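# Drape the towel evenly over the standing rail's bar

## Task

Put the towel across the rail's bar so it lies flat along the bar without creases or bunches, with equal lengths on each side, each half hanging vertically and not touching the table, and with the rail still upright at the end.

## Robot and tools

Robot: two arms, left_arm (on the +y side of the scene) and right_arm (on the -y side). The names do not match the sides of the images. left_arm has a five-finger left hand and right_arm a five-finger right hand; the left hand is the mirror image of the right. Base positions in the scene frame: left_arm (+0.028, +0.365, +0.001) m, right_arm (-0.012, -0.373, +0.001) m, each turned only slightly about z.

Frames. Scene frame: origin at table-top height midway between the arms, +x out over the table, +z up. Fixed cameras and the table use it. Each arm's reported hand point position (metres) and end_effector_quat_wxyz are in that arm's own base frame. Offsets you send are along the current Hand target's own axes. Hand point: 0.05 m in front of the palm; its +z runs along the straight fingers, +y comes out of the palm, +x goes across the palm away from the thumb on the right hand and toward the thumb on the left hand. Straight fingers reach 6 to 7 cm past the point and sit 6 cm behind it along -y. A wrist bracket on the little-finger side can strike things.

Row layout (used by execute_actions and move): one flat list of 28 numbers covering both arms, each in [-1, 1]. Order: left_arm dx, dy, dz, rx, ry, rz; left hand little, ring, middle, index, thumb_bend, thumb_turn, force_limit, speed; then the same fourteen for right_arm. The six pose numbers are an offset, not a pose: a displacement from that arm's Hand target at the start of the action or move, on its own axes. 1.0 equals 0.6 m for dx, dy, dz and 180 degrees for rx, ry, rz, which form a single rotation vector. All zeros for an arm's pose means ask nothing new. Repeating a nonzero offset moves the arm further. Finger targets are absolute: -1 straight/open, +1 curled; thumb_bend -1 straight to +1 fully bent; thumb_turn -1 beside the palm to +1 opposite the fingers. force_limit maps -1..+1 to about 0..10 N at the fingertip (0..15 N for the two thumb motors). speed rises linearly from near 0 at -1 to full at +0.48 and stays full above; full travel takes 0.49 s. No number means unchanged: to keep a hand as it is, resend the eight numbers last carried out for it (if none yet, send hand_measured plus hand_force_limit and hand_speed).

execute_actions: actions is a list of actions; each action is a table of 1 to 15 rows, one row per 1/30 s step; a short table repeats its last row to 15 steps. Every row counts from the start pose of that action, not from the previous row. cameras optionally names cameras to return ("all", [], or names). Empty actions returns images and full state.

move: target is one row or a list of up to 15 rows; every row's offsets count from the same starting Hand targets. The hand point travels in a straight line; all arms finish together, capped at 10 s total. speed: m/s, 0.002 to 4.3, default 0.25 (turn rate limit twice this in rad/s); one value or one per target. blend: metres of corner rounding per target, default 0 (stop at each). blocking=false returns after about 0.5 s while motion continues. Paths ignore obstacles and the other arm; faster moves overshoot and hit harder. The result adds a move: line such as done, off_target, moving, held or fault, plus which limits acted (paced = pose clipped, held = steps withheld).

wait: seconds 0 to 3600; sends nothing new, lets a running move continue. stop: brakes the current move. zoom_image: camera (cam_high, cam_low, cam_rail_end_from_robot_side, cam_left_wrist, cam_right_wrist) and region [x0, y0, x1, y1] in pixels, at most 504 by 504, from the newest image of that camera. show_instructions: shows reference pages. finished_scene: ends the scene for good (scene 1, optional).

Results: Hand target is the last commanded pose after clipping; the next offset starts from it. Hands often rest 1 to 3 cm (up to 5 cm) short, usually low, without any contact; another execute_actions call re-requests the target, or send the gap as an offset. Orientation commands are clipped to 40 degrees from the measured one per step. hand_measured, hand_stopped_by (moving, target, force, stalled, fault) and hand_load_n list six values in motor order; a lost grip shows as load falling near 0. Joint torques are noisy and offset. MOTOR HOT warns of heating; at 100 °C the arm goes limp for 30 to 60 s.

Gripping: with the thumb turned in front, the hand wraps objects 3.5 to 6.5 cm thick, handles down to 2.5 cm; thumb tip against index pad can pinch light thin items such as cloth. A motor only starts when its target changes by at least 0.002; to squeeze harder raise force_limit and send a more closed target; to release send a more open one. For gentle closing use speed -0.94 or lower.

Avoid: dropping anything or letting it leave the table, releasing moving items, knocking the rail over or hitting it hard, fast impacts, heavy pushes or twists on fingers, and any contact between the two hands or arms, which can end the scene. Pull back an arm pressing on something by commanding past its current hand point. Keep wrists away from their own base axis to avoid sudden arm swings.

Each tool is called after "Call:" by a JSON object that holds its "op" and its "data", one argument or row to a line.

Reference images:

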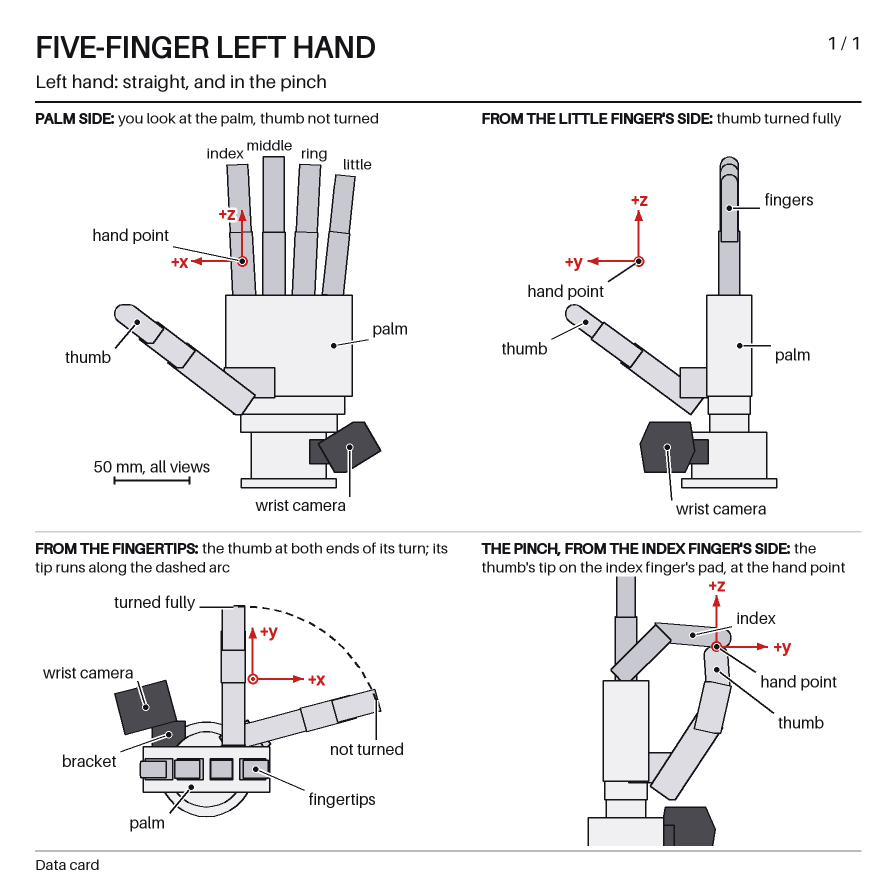

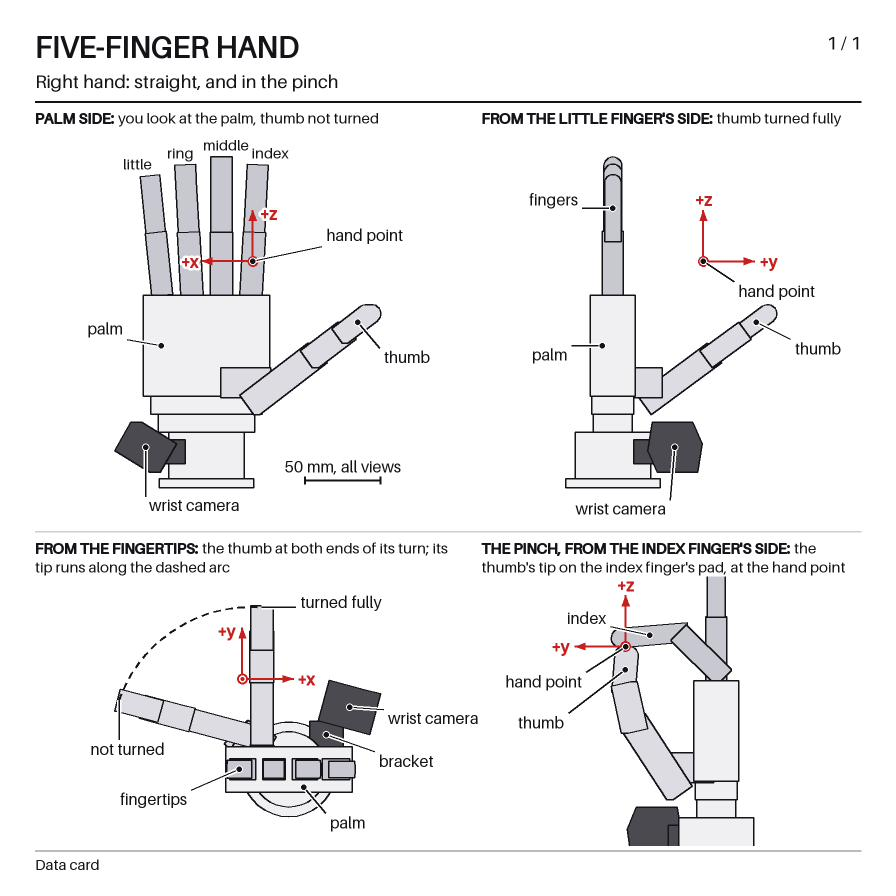

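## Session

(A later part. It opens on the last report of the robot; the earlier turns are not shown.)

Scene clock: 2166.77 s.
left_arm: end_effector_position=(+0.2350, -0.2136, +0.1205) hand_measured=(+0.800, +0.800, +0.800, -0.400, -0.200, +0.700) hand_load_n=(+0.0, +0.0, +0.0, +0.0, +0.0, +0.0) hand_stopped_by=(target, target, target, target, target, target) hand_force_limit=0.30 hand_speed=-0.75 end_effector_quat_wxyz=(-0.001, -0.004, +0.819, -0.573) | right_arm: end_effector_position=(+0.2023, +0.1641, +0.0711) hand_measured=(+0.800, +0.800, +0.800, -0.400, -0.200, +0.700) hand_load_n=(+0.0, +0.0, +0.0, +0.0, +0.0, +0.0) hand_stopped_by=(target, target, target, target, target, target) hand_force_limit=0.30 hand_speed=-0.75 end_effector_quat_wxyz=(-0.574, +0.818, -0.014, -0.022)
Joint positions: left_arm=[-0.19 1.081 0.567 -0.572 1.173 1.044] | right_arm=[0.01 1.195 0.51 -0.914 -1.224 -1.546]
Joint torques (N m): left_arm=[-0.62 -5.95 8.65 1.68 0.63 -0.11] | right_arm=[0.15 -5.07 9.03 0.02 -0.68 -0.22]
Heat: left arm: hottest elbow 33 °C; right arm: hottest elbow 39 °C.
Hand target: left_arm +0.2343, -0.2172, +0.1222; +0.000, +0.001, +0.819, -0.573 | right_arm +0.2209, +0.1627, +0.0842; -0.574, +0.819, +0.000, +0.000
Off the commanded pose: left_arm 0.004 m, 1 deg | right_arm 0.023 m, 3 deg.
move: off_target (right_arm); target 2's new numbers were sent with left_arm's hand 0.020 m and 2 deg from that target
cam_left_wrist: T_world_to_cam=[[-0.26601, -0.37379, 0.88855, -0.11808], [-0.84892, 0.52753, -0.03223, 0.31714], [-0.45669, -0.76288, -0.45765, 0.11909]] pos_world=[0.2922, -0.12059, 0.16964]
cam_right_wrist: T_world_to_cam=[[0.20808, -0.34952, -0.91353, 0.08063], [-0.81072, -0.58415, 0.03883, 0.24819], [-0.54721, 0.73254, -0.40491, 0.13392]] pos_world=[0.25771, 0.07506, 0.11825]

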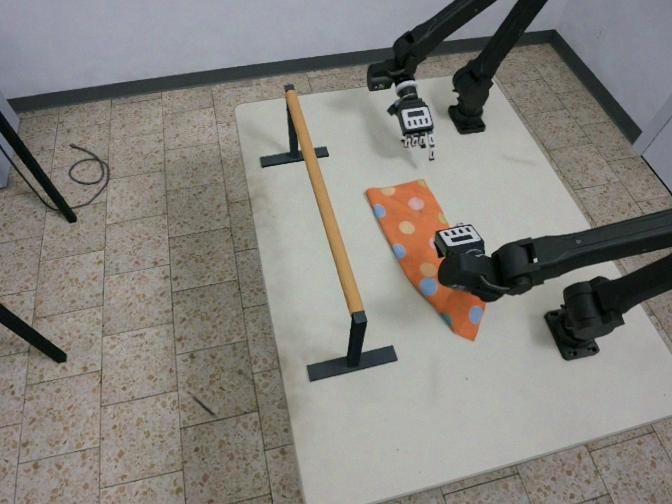

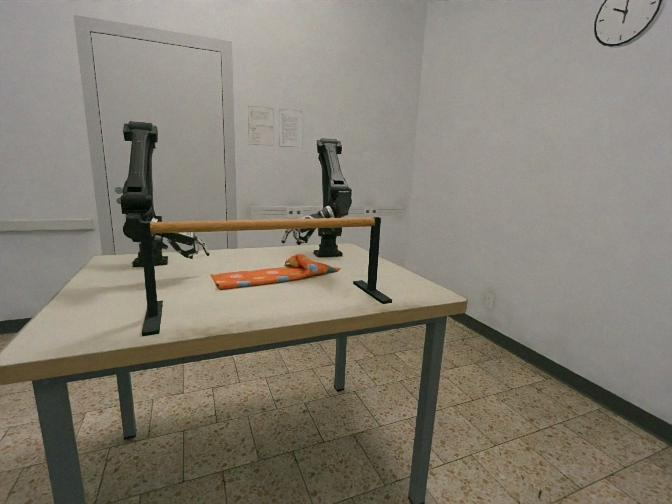

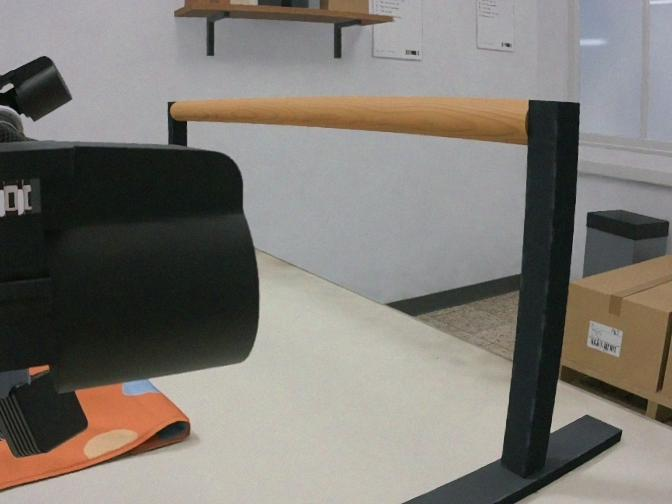

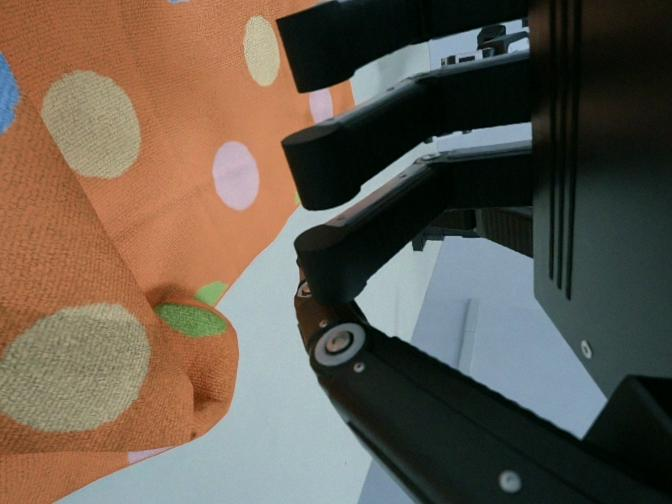

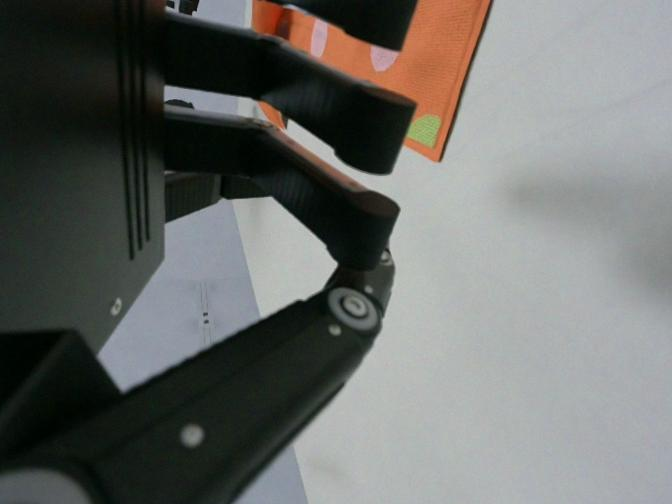

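Call:
{"op": "move", "data": {
  "target": [0.1,-0.12,-0.22,0,0,0,0.8,0.8,0.8,-0.4,-0.2,0.7,0.3,-0.75,0,0,0,0,0,0,0.8,0.8,0.8,-0.4,-0.2,0.7,0.3,-0.75],
  "speed": 0.15,
  "cameras": ["all"]
}}

Call:
{"op": "zoom_image", "data": {
  "camera": "cam_high",
  "region": [350, 170, 510, 350]
}}

Call:
{"op": "zoom_image", "data": {
  "camera": "cam_low",
  "region": [200, 230, 380, 310]
}}

Scene clock: 2177.07 s.
left_arm: end_effector_position=(+0.1671, -0.1235, +0.2238) hand_measured=(+0.800, +0.800, +0.800, -0.400, -0.200, +0.700) hand_load_n=(+0.0, +0.0, +0.0, +0.0, +0.0, +0.0) hand_stopped_by=(target, target, target, target, target, target) hand_force_limit=0.30 hand_speed=-0.75 end_effector_quat_wxyz=(+0.020, -0.035, +0.843, -0.536) | right_arm: end_effector_position=(+0.2023, +0.1641, +0.0711) hand_measured=(+0.800, +0.800, +0.800, -0.400, -0.200, +0.700) hand_load_n=(+0.0, +0.0, +0.0, -0.5, +0.0, +0.0) hand_stopped_by=(target, target, target, target, target, target) hand_force_limit=0.30 hand_speed=-0.75 end_effector_quat_wxyz=(-0.574, +0.818, -0.014, -0.022)
Joint positions: left_arm=[0.157 0.839 0.775 -1.67 1.127 1.747] | right_arm=[0.01 1.195 0.51 -0.914 -1.224 -1.546]
Joint torques (N m): left_arm=[1.96 -2.73 11.81 -0.43 0.66 0.17] | right_arm=[-0.09 -4.89 9.13 0.06 -0.7 -0.19]
Heat: left arm: hottest elbow 34 °C; right arm: hottest elbow 39 °C.
Hand target: left_arm +0.1743, -0.1177, +0.2350; +0.000, +0.001, +0.819, -0.573 | right_arm +0.2209, +0.1627, +0.0842; -0.574, +0.819, +0.000, +0.000
Off the commanded pose: left_arm 0.014 m, 7 deg | right_arm 0.023 m, 3 deg.
joint sent to its limit (left arm) — joint 4 (wrist pitch), lower limit. The joint targets are off in orientation, not in position.
move: off_target (left_arm)
cam_left_wrist: T_world_to_cam=[[-0.23371, -0.46949, 0.85145, -0.20306], [-0.88614, 0.46325, 0.0122, 0.20361], [-0.40016, -0.75165, -0.5243, 0.21094]] pos_world=[0.21738, -0.0311, 0.281]
cam_right_wrist: T_world_to_cam=[[0.20808, -0.34952, -0.91353, 0.08063], [-0.81072, -0.58415, 0.03883, 0.24819], [-0.54721, 0.73254, -0.40491, 0.13392]] pos_world=[0.25771, 0.07506, 0.11825]

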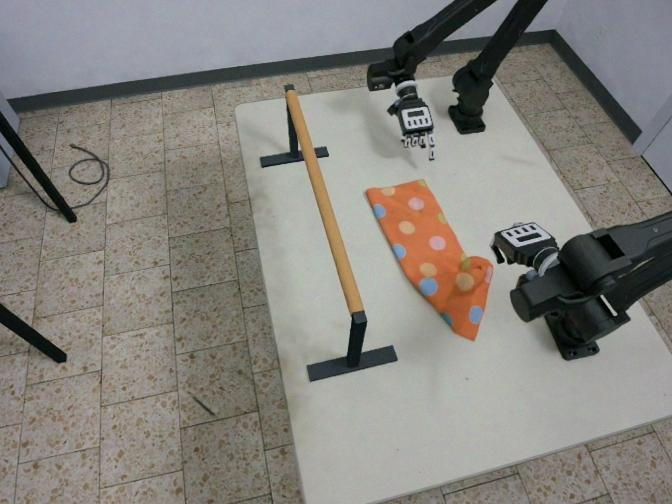

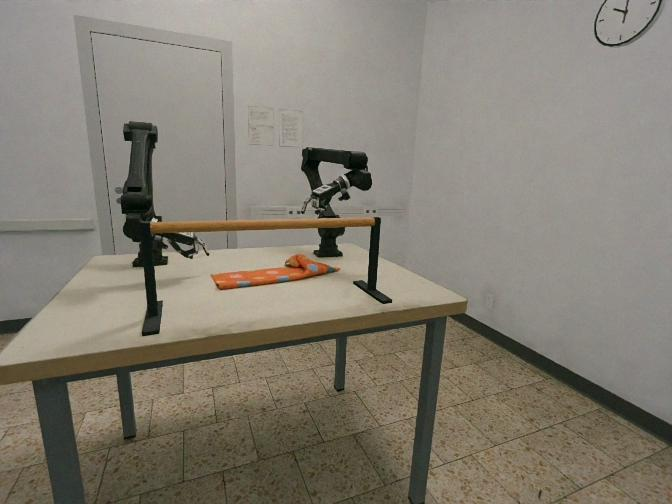

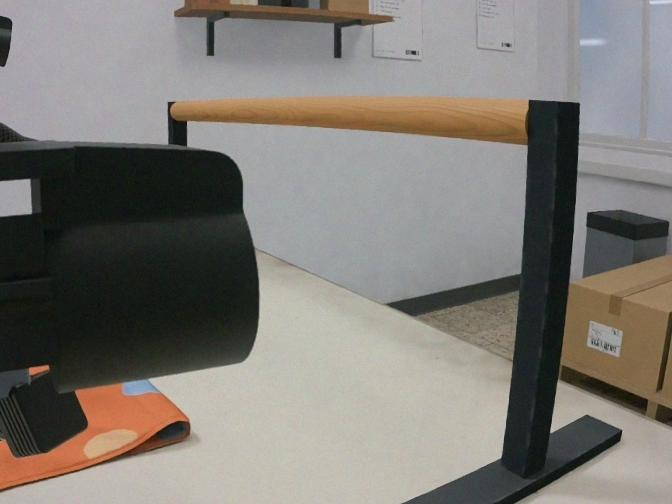

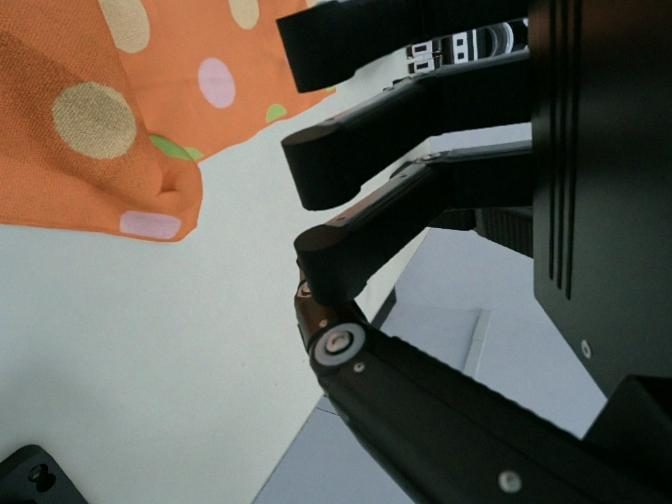

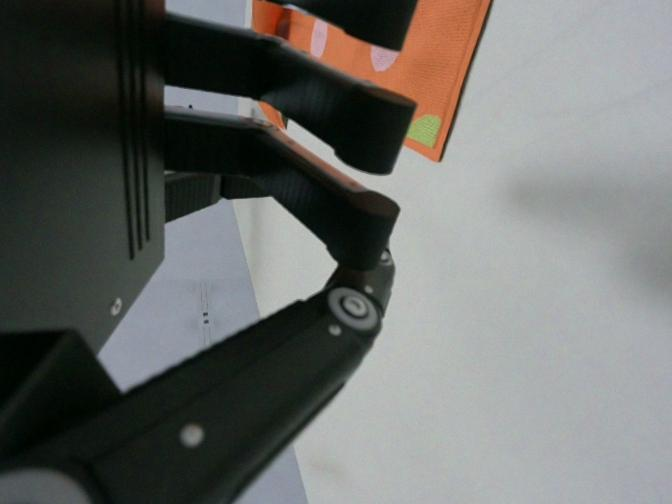

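Scaled by 2.800 from the camera's image (finer frame: 960x720).

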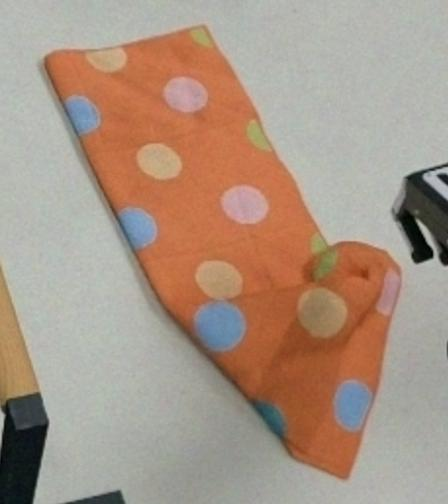

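Scaled by 2.800 from the camera's image (finer frame: 960x720).

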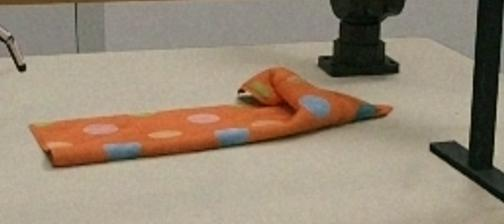

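Call:
{"op": "move", "data": {
  "target": [-0.0867,0.2798,0.0353,0,-0.0783,-0.0285,0.8,0.8,0.8,-0.4,-0.2,0.7,0.3,-0.75,0.255,-0.0208,0.1015,0,0,0,0.8,0.8,0.8,-0.4,-0.2,0.7,0.3,-0.75],
  "speed": 0.12,
  "cameras": ["all"]
}}

Scene clock: 2193.90 s.
left_arm: end_effector_position=(+0.2262, -0.0820, +0.0726) hand_measured=(+0.800, +0.800, +0.800, -0.400, -0.200, +0.700) hand_load_n=(+0.0, +0.0, +0.0, +0.0, +0.0, +0.0) hand_stopped_by=(target, target, target, target, target, target) hand_force_limit=0.30 hand_speed=-0.75 end_effector_quat_wxyz=(+0.071, -0.103, +0.814, -0.568) | right_arm: end_effector_position=(+0.3565, +0.2185, +0.0660) hand_measured=(+0.800, +0.800, +0.800, -0.400, -0.200, +0.700) hand_load_n=(+0.0, +0.0, +0.0, +0.0, +0.0, +0.0) hand_stopped_by=(target, target, target, target, target, target) hand_force_limit=0.30 hand_speed=-0.75 end_effector_quat_wxyz=(-0.572, +0.820, -0.008, -0.012)
Joint positions: left_arm=[0.366 1.229 0.538 -1.182 1.201 1.894] | right_arm=[0.146 1.552 0.831 -0.498 -1.194 -1.165]
Joint torques (N m): left_arm=[1.61 -4.84 6.22 0.39 0.91 0.06] | right_arm=[1.03 -9.35 9.14 1.62 -0.6 0]
Heat: left arm: hottest elbow 35 °C; right arm: hottest elbow 40 °C.
Hand target: left_arm +0.2266, -0.0802, +0.0701; +0.075, -0.106, +0.812, -0.568 | right_arm +0.3738, +0.2242, +0.0749; -0.573, +0.819, +0.000, +0.000
Off the commanded pose: left_arm 0.003 m, 1 deg | right_arm 0.021 m, 2 deg.
move: off_target (right_arm)
cam_left_wrist: T_world_to_cam=[[-0.17226, -0.43041, 0.88604, -0.05431], [-0.95135, 0.30597, -0.03633, 0.24389], [-0.25547, -0.8492, -0.46217, 0.14123]] pos_world=[0.25875, 0.02194, 0.12225]
cam_right_wrist: T_world_to_cam=[[0.22802, -0.3546, -0.90679, 0.05636], [-0.81248, -0.58251, 0.02348, 0.40644], [-0.53654, 0.73139, -0.42094, 0.17387]] pos_world=[0.41066, 0.12957, 0.11475]

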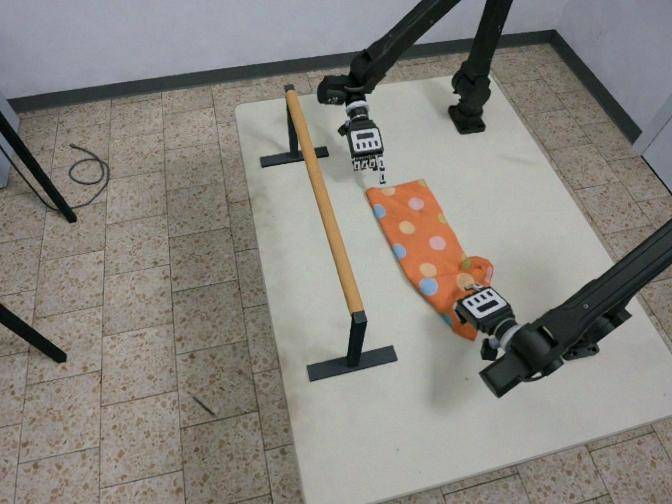

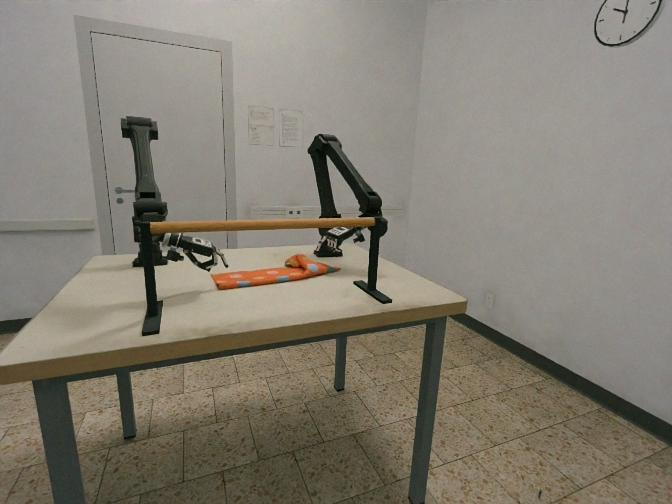

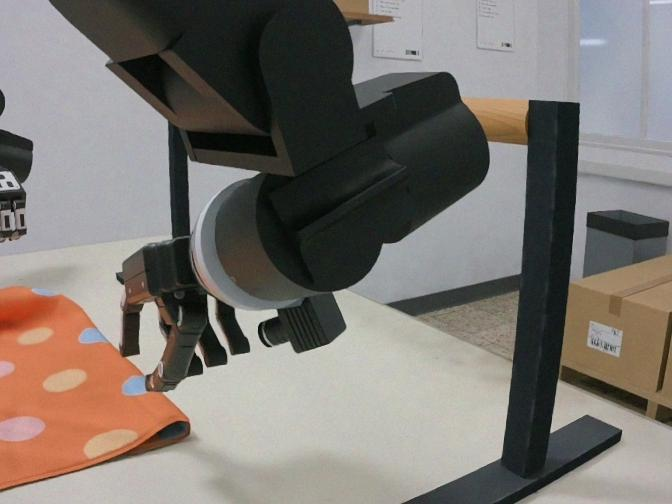

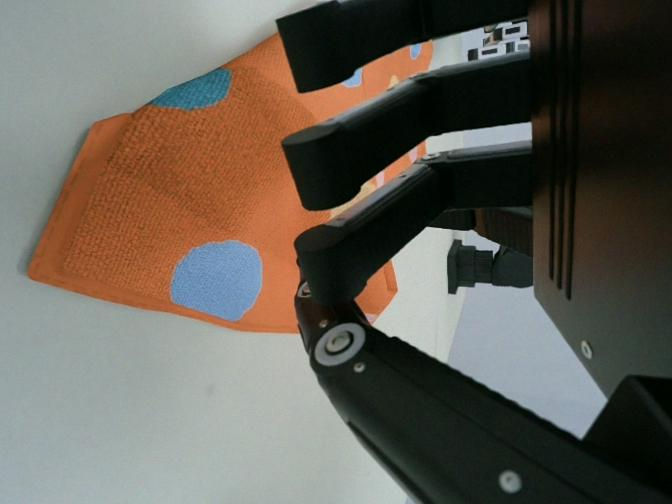

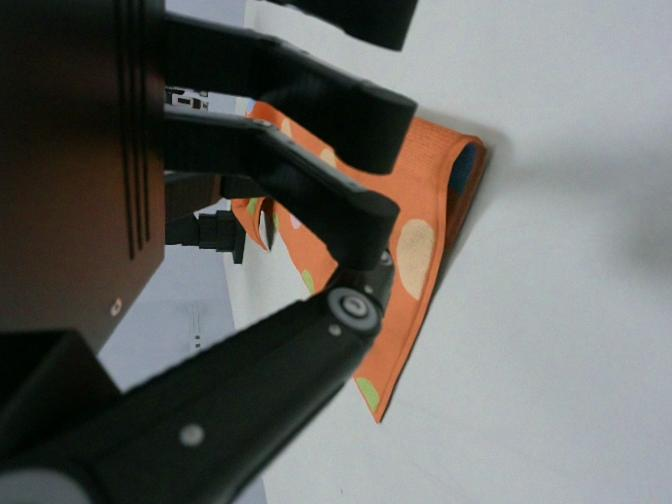

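Call:
{"op": "move", "data": {
  "target": [-0.0452,0.0757,-0.0128,0,0,0,0.8,0.8,0.8,-0.4,-0.2,0.7,0.3,-0.75,0.016,0.0443,0.0828,0,0,0,0.8,0.8,0.8,-0.4,-0.2,0.7,0.3,-0.75],
  "speed": 0.08,
  "cameras": ["cam_left_wrist","cam_right_wrist"]
}}

Scene clock: 2212.77 s.
left_arm: end_effector_position=(+0.2356, -0.0596, +0.0307) hand_measured=(+0.800, +0.800, +0.800, -0.400, -0.200, +0.700) hand_load_n=(+0.0, +0.0, +0.0, +0.0, +0.0, +0.0) hand_stopped_by=(target, target, target, target, target, target) hand_force_limit=0.30 hand_speed=-0.75 end_effector_quat_wxyz=(+0.061, -0.111, +0.810, -0.573) | right_arm: end_effector_position=(+0.3772, +0.2581, +0.0312) hand_measured=(+0.800, +0.800, +0.800, -0.400, -0.200, +0.700) hand_load_n=(+0.0, +0.0, +0.0, +0.0, +0.0, +0.0) hand_stopped_by=(target, target, target, target, target, target) hand_force_limit=0.30 hand_speed=-0.75 end_effector_quat_wxyz=(-0.573, +0.820, +0.000, -0.003)
Joint positions: left_arm=[0.438 1.46 0.567 -1.174 1.178 2.072] | right_arm=[0.233 1.667 0.831 -0.184 -1.155 -0.973]
Joint torques (N m): left_arm=[2.02 -6.95 6.94 -0.17 0.64 0.14] | right_arm=[0.79 -10.46 6.64 1.99 -0.5 0]
Heat: left arm: hottest elbow 34 °C; right arm: hottest elbow 41 °C.
Hand target: left_arm +0.2471, -0.0512, +0.0301; +0.075, -0.106, +0.812, -0.569 | right_arm +0.3834, +0.2618, +0.0329; -0.573, +0.819, +0.000, +0.000
Off the commanded pose: left_arm 0.014 m, 2 deg | right_arm 0.007 m, 0 deg.
move: off_target (left_arm)
cam_left_wrist: T_world_to_cam=[[-0.14873, -0.4171, 0.89661, -0.011], [-0.9529, 0.30279, -0.01721, 0.24407], [-0.26431, -0.85694, -0.44249, 0.14429]] pos_world=[0.26908, 0.04516, 0.07791]
cam_right_wrist: T_world_to_cam=[[0.24998, -0.35283, -0.90168, 0.02527], [-0.81082, -0.58527, 0.00423, 0.4478], [-0.52922, 0.73004, -0.43239, 0.13935]] pos_world=[0.43052, 0.16927, 0.08115]

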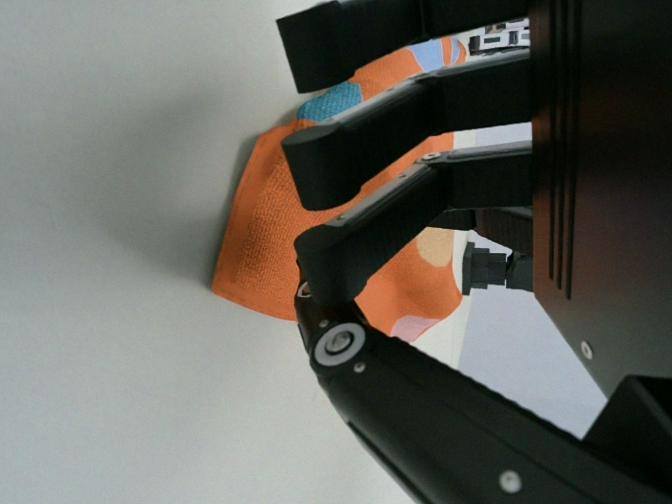

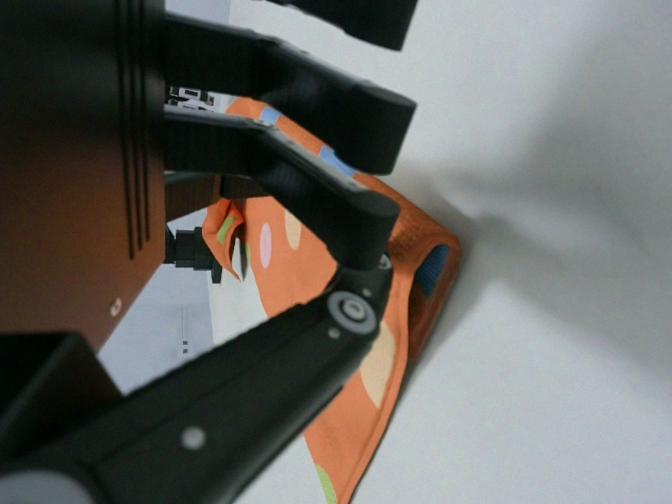

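Call:
{"op": "move", "data": {
  "target": [
    [0,0.0517,0.0188,0,0,0,0.8,0.8,0.8,-0.4,-0.2,0.7,0.3,-0.75,-0.0117,0.0564,0.0205,0,0,0,0.8,0.8,0.8,-0.4,-0.2,0.7,0.3,-0.75],
    [0,0.0517,0.0188,0,0,0,0.8,0.8,0.8,0.4,-0.2,0.7,0.25,-0.8,-0.0117,0.0564,0.0205,0,0,0,0.8,0.8,0.8,0.4,-0.2,0.7,0.25,-0.8]
  ],
  "speed": 0.04,
  "cameras": ["cam_left_wrist","cam_right_wrist"]
}}

Call:
{"op": "execute_actions", "data": {
  "actions": [
    [[0,-0.0094,-0.0034,0,0,0,0.8,0.8,0.8,0.43,-0.2,0.7,0.5,-0.8,0,-0.0094,-0.0034,0,0,0,0.8,0.8,0.8,0.43,-0.2,0.7,0.5,-0.8]],
    [[0,-0.006,-0.0022,0,0,0,0.8,0.8,0.8,0.45,-0.2,0.7,0.55,-0.75,0,-0.006,-0.0022,0,0,0,0.8,0.8,0.8,0.45,-0.2,0.7,0.55,-0.75]],
    [[0,-0.006,-0.0022,0,0,0,0.8,0.8,0.8,0.46,-0.2,0.7,0.55,-0.75,0,-0.006,-0.0022,0,0,0,0.8,0.8,0.8,0.46,-0.2,0.7,0.55,-0.75]],
    [[0,-0.006,-0.0022,0,0,0,0.8,0.8,0.8,0.47,-0.2,0.7,0.55,-0.75,0,-0.006,-0.0022,0,0,0,0.8,0.8,0.8,0.47,-0.2,0.7,0.55,-0.75]],
    [[0,0,0,0,0,0,0.8,0.8,0.8,0.49,-0.2,0.7,0.6,-0.75,0,0,0,0,0,0,0.8,0.8,0.8,0.49,-0.2,0.7,0.6,-0.75]]
  ],
  "cameras": ["cam_left_wrist","cam_right_wrist","cam_high"]
}}

Scene clock: 2227.57 s.
left_arm: end_effector_position=(+0.2479, -0.0589, +0.0116) hand_measured=(+0.800, +0.800, +0.800, +0.134, -0.200, +0.700) hand_load_n=(+0.0, +0.0, +0.0, +6.0, +0.0, +0.0) hand_stopped_by=(target, target, target, force, target, target) hand_force_limit=0.25 hand_speed=-0.80 end_effector_quat_wxyz=(+0.074, -0.116, +0.801, -0.583) | right_arm: end_effector_position=(+0.3807, +0.2650, +0.0100) hand_measured=(+0.800, +0.800, +0.800, +0.262, -0.200, +0.700) hand_load_n=(+0.0, +0.0, +0.0, +8.0, +0.0, +0.0) hand_stopped_by=(target, target, target, force, target, target) hand_force_limit=0.25 hand_speed=-0.80 end_effector_quat_wxyz=(-0.579, +0.815, +0.011, +0.007)
Joint positions: left_arm=[0.44 1.546 0.567 -1.075 1.215 2.063] | right_arm=[0.244 1.724 0.811 -0.053 -1.16 -0.95]
Joint torques (N m): left_arm=[2.08 -5.83 4.37 0.94 -0.73 0.24] | right_arm=[0.15 -9.64 4.46 1.63 -0.19 -0.12]
Heat: left arm: hottest elbow 34 °C; right arm: hottest elbow 41 °C.
Hand target: left_arm +0.2472, -0.0512, -0.0029; +0.075, -0.106, +0.812, -0.569 | right_arm +0.3763, +0.2618, -0.0030; -0.573, +0.819, +0.000, +0.000
Off the commanded pose: left_arm 0.016 m, 2 deg | right_arm 0.014 m, 2 deg.
move: off_target (left_arm, right_arm); target 2's new numbers were sent with right_arm's hand 0.014 m and 2 deg from that target
cam_left_wrist: T_world_to_cam=[[-0.1565, -0.39754, 0.90414, 0.01124], [-0.95874, 0.28111, -0.04235, 0.25567], [-0.23733, -0.87347, -0.42513, 0.13188]] pos_world=[0.27818, 0.04779, 0.05673]
cam_right_wrist: T_world_to_cam=[[0.27911, -0.33617, -0.89949, -0.00777], [-0.80697, -0.58984, -0.02996, 0.45487], [-0.52048, 0.73422, -0.43591, 0.12265]] pos_world=[0.43307, 0.17563, 0.0601]

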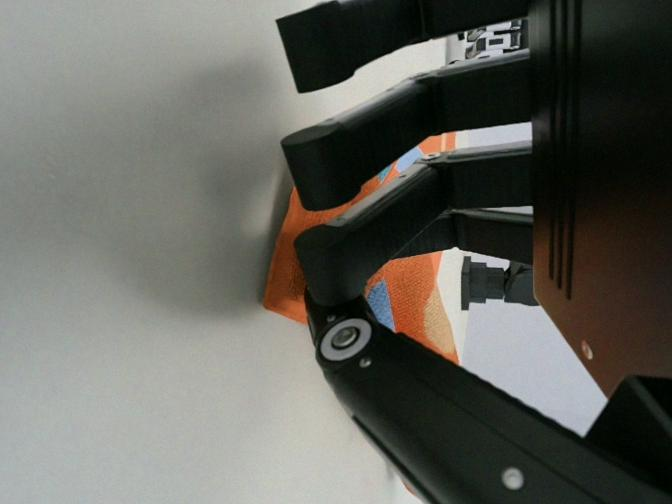

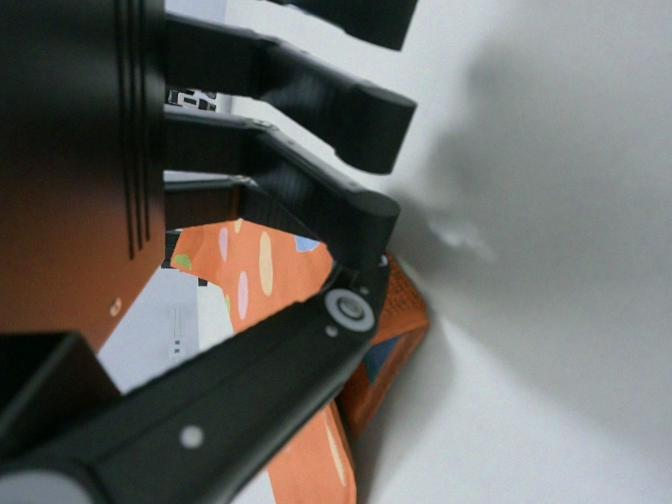

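Scene clock: 2230.27 s.
left_arm: end_effector_position=(+0.2438, -0.0568, +0.0149) hand_measured=(+0.800, +0.800, +0.800, +0.224, -0.200, +0.700) hand_load_n=(+0.0, +0.0, +0.0, +9.5, +0.0, -1.0) hand_stopped_by=(target, target, target, force, target, target) hand_force_limit=0.60 hand_speed=-0.75 end_effector_quat_wxyz=(+0.070, -0.111, +0.809, -0.574) | right_arm: end_effector_position=(+0.3756, +0.2629, +0.0086) hand_measured=(+0.800, +0.800, +0.800, +0.276, -0.200, +0.700) hand_load_n=(+0.0, +0.0, +0.0, +14.0, +0.0, +0.5) hand_stopped_by=(target, target, target, force, target, target) hand_force_limit=0.60 hand_speed=-0.75 end_effector_quat_wxyz=(-0.574, +0.819, +0.001, -0.004)
Joint positions: left_arm=[0.44 1.518 0.567 -1.098 1.188 2.065] | right_arm=[0.244 1.72 0.811 -0.088 -1.152 -0.95]
Joint torques (N m): left_arm=[1.73 -7.71 5.57 -0.73 0.27 0.18] | right_arm=[0.26 -12.63 5.15 0.98 -0.49 -0.11]
Heat: left arm: hottest elbow 34 °C; right arm: hottest elbow 40 °C.
Hand target: left_arm +0.2471, -0.0512, +0.0146; +0.075, -0.106, +0.812, -0.568 | right_arm +0.3764, +0.2618, +0.0145; -0.574, +0.819, +0.000, +0.000
Off the commanded pose: left_arm 0.007 m, 1 deg | right_arm 0.006 m, 0 deg.
cam_left_wrist: T_world_to_cam=[[-0.15822, -0.41738, 0.89485, 0.00788], [-0.9551, 0.29461, -0.03146, 0.25107], [-0.2505, -0.85965, -0.44525, 0.13847]] pos_world=[0.27573, 0.04836, 0.0625]
cam_right_wrist: T_world_to_cam=[[0.25108, -0.34946, -0.90268, 0.00575], [-0.80976, -0.58676, 0.00192, 0.44951], [-0.53033, 0.73047, -0.4303, 0.12553]] pos_world=[0.42912, 0.17406, 0.05834]
Images, in order (width x height): cam_high 672x504, cam_left_wrist 672x504, cam_right_wrist 672x504.

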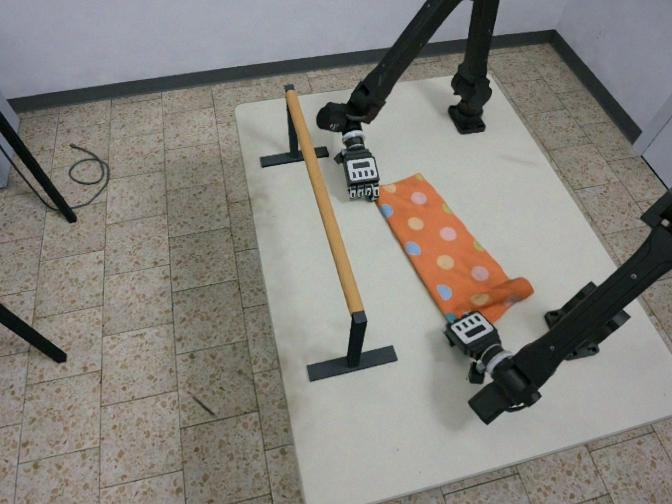

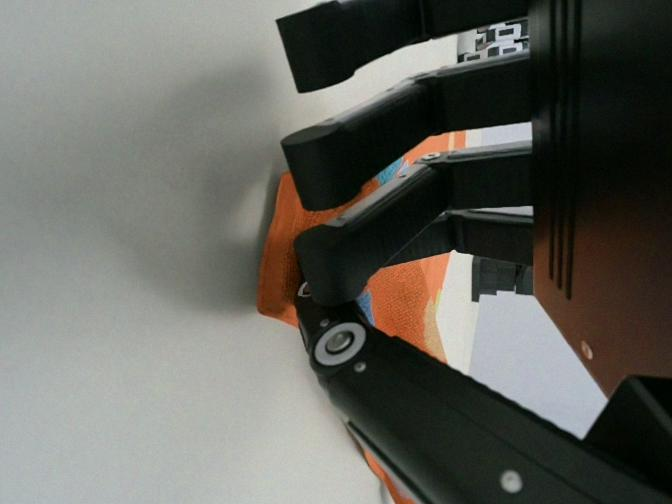

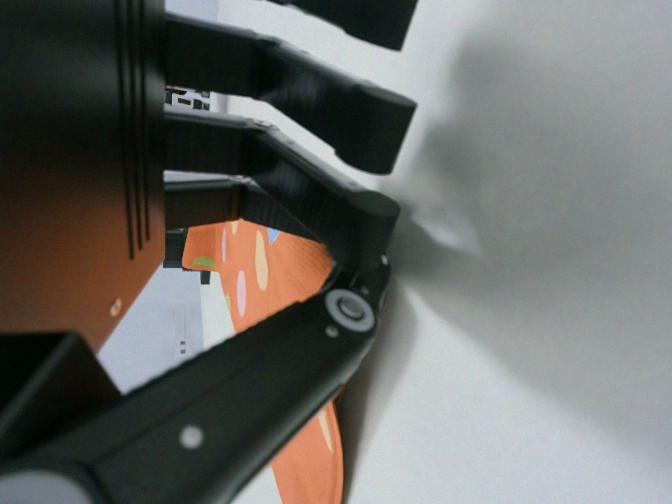

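Call:
{"op": "move", "data": {
  "target": [0,-0.0783,-0.0285,0,0,0,0.8,0.8,0.8,0.49,-0.2,0.7,0.6,-0.75,0,-0.0783,-0.0285,0,0,0,0.8,0.8,0.8,0.49,-0.2,0.7,0.6,-0.75],
  "speed": 0.06,
  "cameras": ["cam_left_wrist","cam_right_wrist","cam_high"]
}}

Call:
{"op": "zoom_image", "data": {
  "camera": "cam_high",
  "region": [350, 150, 550, 350]
}}

Scene clock: 2234.23 s.
left_arm: end_effector_position=(+0.2378, -0.0583, +0.0594) hand_measured=(+0.800, +0.800, +0.800, +0.224, -0.200, +0.700) hand_load_n=(+0.0, +0.0, +0.0, +8.0, +1.5, -0.5) hand_stopped_by=(target, target, target, force, target, target) hand_force_limit=0.60 hand_speed=-0.75 end_effector_quat_wxyz=(+0.064, -0.111, +0.810, -0.572) | right_arm: end_effector_position=(+0.3596, +0.2588, +0.0455) hand_measured=(+0.800, +0.800, +0.800, +0.276, -0.200, +0.700) hand_load_n=(+0.0, +0.0, +0.0, +13.5, +0.0, +0.0) hand_stopped_by=(target, target, target, force, target, target) hand_force_limit=0.60 hand_speed=-0.75 end_effector_quat_wxyz=(-0.570, +0.822, -0.011, -0.020)
Joint positions: left_arm=[0.44 1.381 0.598 -1.279 1.179 2.07] | right_arm=[0.244 1.611 0.811 -0.238 -1.152 -0.95]
Joint torques (N m): left_arm=[1.67 -7.24 7.84 -1.06 0.64 0.18] | right_arm=[0.03 -12.4 8.57 0.9 -0.52 -0.11]
Heat: left arm: hottest elbow 34 °C; right arm: hottest elbow 40 °C.
Hand target: left_arm +0.2470, -0.0512, +0.0646; +0.075, -0.106, +0.812, -0.568 | right_arm +0.3764, +0.2618, +0.0644; -0.573, +0.819, +0.000, +0.000
Off the commanded pose: left_arm 0.013 m, 1 deg | right_arm 0.025 m, 3 deg.
move: off_target (left_arm, right_arm)
cam_left_wrist: T_world_to_cam=[[-0.15184, -0.41916, 0.89512, -0.03512], [-0.95365, 0.30018, -0.0212, 0.24653], [-0.25981, -0.85685, -0.44531, 0.15776]] pos_world=[0.27076, 0.04645, 0.10692]
cam_right_wrist: T_world_to_cam=[[0.2155, -0.359, -0.90812, 0.0572], [-0.80917, -0.58623, 0.03973, 0.43202], [-0.54663, 0.72626, -0.41682, 0.14225]] pos_world=[0.41501, 0.17049, 0.09407]
Images, in order (width x height): cam_high 672x504, cam_left_wrist 672x504, cam_right_wrist 672x504.

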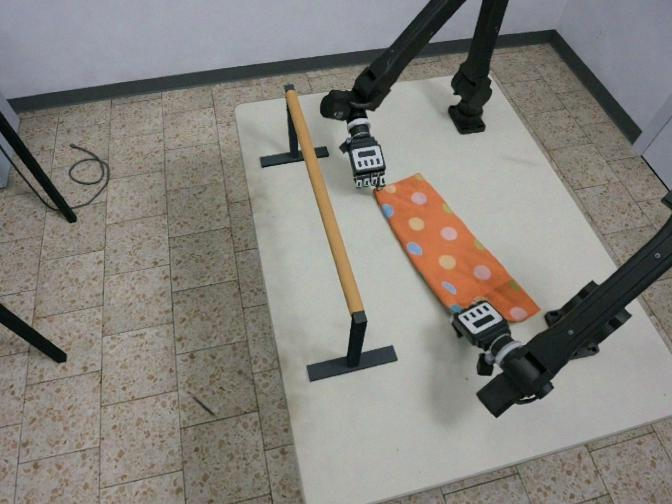

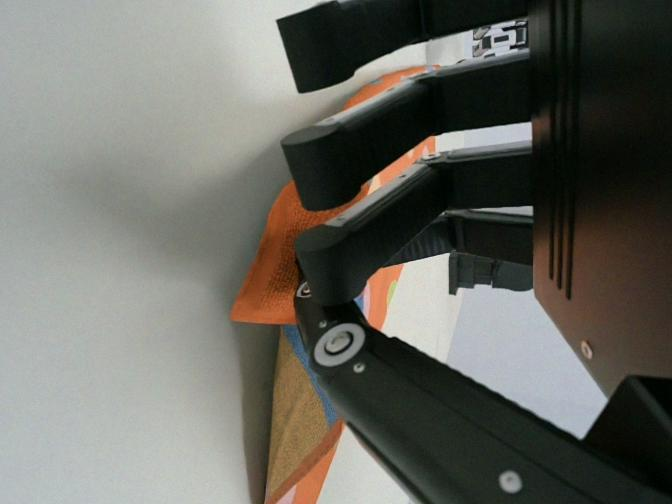

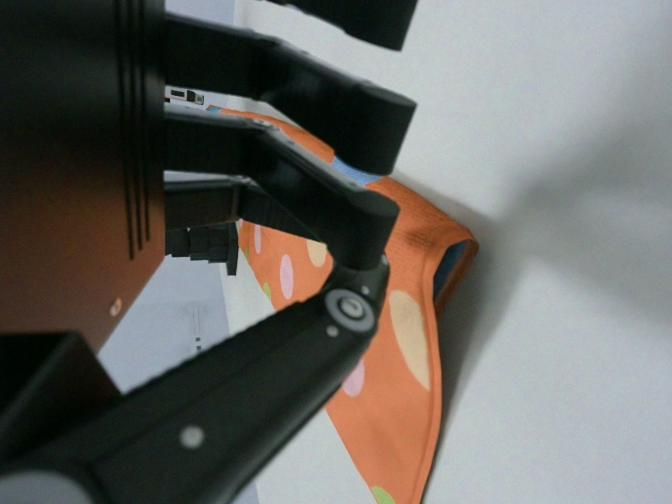

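Scaled by 2.520 from the camera's image (finer frame: 960x720).

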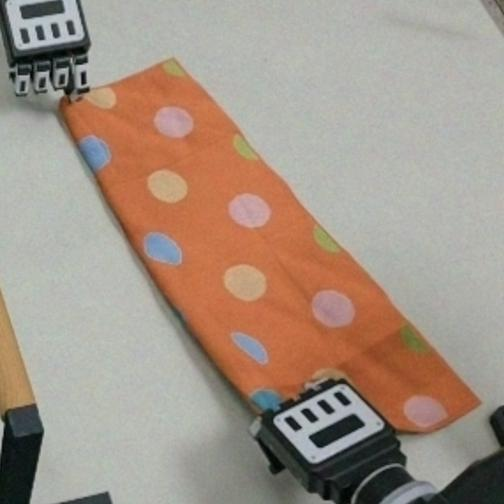

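Call:
{"op": "move", "data": {
  "target": [
    [0,0,0,0,0,0,0.8,0.8,0.8,0.49,-0.2,0.7,0.6,-0.75,0,0,0,0,0,0,0.8,0.8,0.8,-0.4,-0.2,0.7,0.3,-0.75],
    [-0.0068,0.0228,0.0837,0,0,0,0.8,0.8,0.8,0.49,-0.2,0.7,0.6,-0.75,-0.0462,0.05,0.0153,0,-0.0522,-0.019,0.8,0.8,0.8,-0.4,-0.2,0.7,0.3,-0.75]
  ],
  "speed": 0.06,
  "cameras": ["cam_left_wrist","cam_right_wrist","cam_high"]
}}

Scene clock: 2244.47 s.
left_arm: end_effector_position=(+0.2646, -0.0867, +0.0349) hand_measured=(+0.800, +0.800, +0.800, +0.224, -0.200, +0.700) hand_load_n=(+0.0, +0.0, +0.0, +7.5, +1.5, -0.5) hand_stopped_by=(target, target, target, force, target, target) hand_force_limit=0.60 hand_speed=-0.75 end_effector_quat_wxyz=(+0.079, -0.109, +0.812, -0.568) | right_arm: end_effector_position=(+0.3339, +0.2527, +0.0269) hand_measured=(+0.800, +0.800, +0.800, -0.400, -0.200, +0.700) hand_load_n=(-0.5, +0.0, +0.0, +0.0, +0.0, +0.0) hand_stopped_by=(target, target, target, target, target, target) hand_force_limit=0.30 hand_speed=-0.75 end_effector_quat_wxyz=(-0.568, +0.819, +0.055, -0.060)
Joint positions: left_arm=[0.302 1.369 0.532 -0.817 1.221 1.662] | right_arm=[0.248 1.677 0.863 -0.557 -1.207 -1.318]
Joint torques (N m): left_arm=[-0.56 -7.53 5.34 0.66 0.85 -0.14] | right_arm=[0.97 -9.99 8.65 0.43 -0.98 -0.31]
Heat: left arm: hottest elbow 33 °C; right arm: hottest elbow 41 °C.
Hand target: left_arm +0.2619, -0.0912, +0.0345; +0.075, -0.106, +0.812, -0.568 | right_arm +0.3488, +0.2601, +0.0331; -0.571, +0.816, +0.071, -0.050
Off the commanded pose: left_arm 0.005 m, 1 deg | right_arm 0.018 m, 2 deg.
move: off_target (right_arm)
cam_left_wrist: T_world_to_cam=[[-0.16827, -0.43204, 0.88601, -0.01754], [-0.95693, 0.28733, -0.04163, 0.28055], [-0.23659, -0.85486, -0.46178, 0.12414]] pos_world=[0.29488, 0.01793, 0.08455]
cam_right_wrist: T_world_to_cam=[[0.27521, -0.31828, -0.90717, 0.01332], [-0.71003, -0.70347, 0.0314, 0.40514], [-0.64816, 0.63547, -0.41959, 0.18184]] pos_world=[0.40186, 0.17369, 0.07566]
Images, in order (width x height): cam_high 672x504, cam_left_wrist 672x504, cam_right_wrist 672x504.

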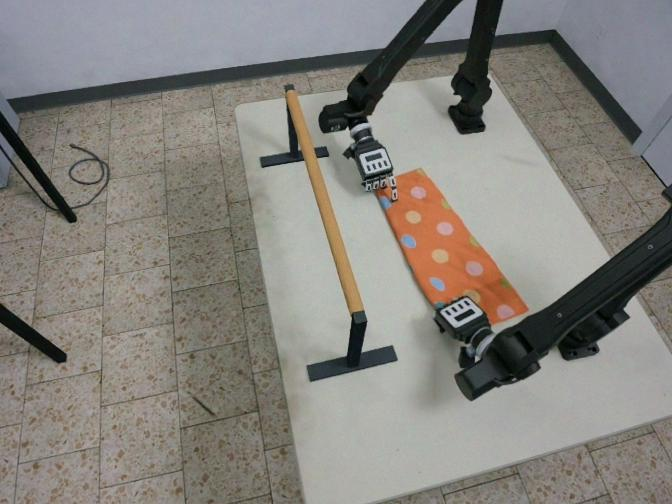

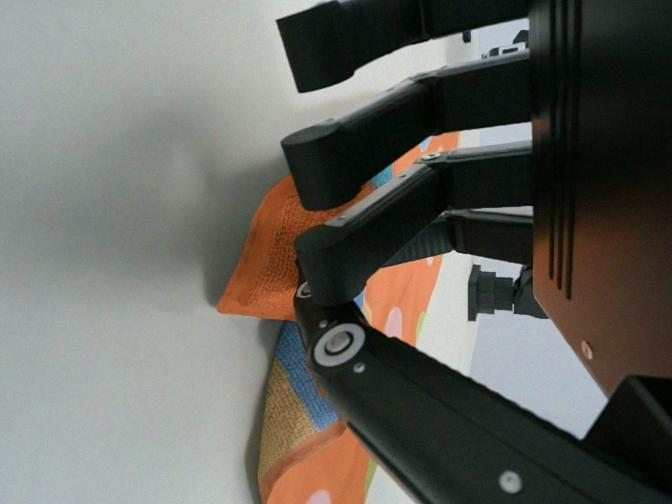

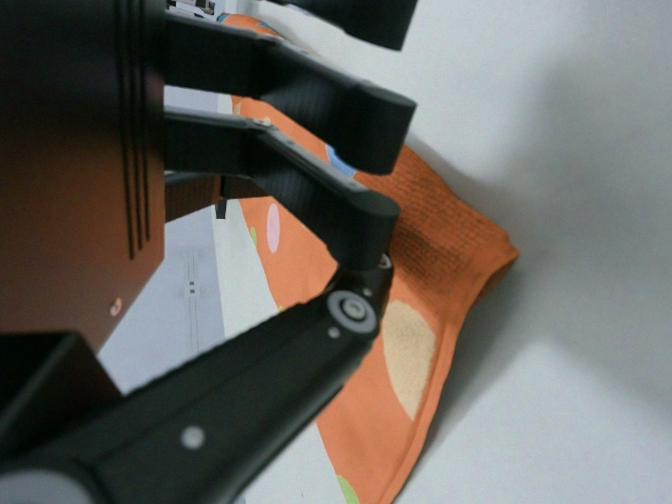

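Call:
{"op": "move", "data": {
  "target": [
    [0,0,0,0,0,0,0.8,0.8,0.8,0.49,-0.2,0.7,0.6,-0.75,0.0082,0.0667,-0.0078,0,0,0,0.8,0.8,0.8,-0.4,-0.2,0.7,0.3,-0.75]
  ],
  "speed": 0.04,
  "cameras": ["cam_right_wrist"]
}}

Scene clock: 2252.53 s.
left_arm: end_effector_position=(+0.2645, -0.0868, +0.0350) hand_measured=(+0.800, +0.800, +0.800, +0.224, -0.200, +0.700) hand_load_n=(+0.0, +0.0, +0.0, +7.5, +1.5, -0.5) hand_stopped_by=(target, target, target, force, target, target) hand_force_limit=0.60 hand_speed=-0.75 end_effector_quat_wxyz=(+0.079, -0.110, +0.812, -0.568) | right_arm: end_effector_position=(+0.3389, +0.2481, +0.0096) hand_measured=(+0.800, +0.800, +0.800, -0.400, -0.198, +0.700) hand_load_n=(+0.0, +0.0, +0.0, +0.0, -6.5, +2.0) hand_stopped_by=(target, target, target, target, target, target) hand_force_limit=0.30 hand_speed=-0.75 end_effector_quat_wxyz=(-0.579, +0.811, +0.060, -0.067)
Joint positions: left_arm=[0.302 1.368 0.532 -0.817 1.221 1.661] | right_arm=[0.226 1.749 0.888 -0.597 -1.241 -1.411]
Joint torques (N m): left_arm=[-0.32 -7.36 5.46 0.57 0.89 -0.13] | right_arm=[-0.85 -8.64 7.36 0.7 0.13 -0.55]
Heat: left arm: hottest elbow 33 °C; right arm: hottest elbow 41 °C.
Hand target: left_arm +0.2619, -0.0912, +0.0346; +0.075, -0.106, +0.812, -0.568 | right_arm +0.3566, +0.2432, -0.0029; -0.571, +0.816, +0.071, -0.050
Off the commanded pose: left_arm 0.005 m, 1 deg | right_arm 0.022 m, 3 deg.
move: off_target (right_arm)
cam_right_wrist: T_world_to_cam=[[0.27283, -0.289, -0.91763, -0.01162], [-0.69915, -0.71477, 0.01724, 0.40512], [-0.66088, 0.63685, -0.39706, 0.18446]] pos_world=[0.40831, 0.16874, 0.05559]

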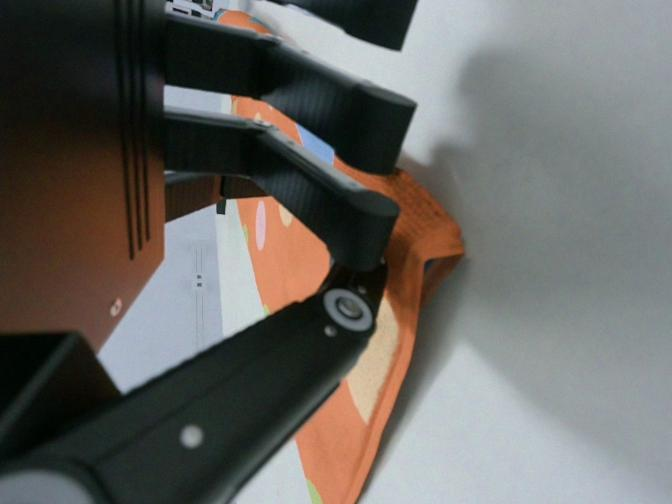

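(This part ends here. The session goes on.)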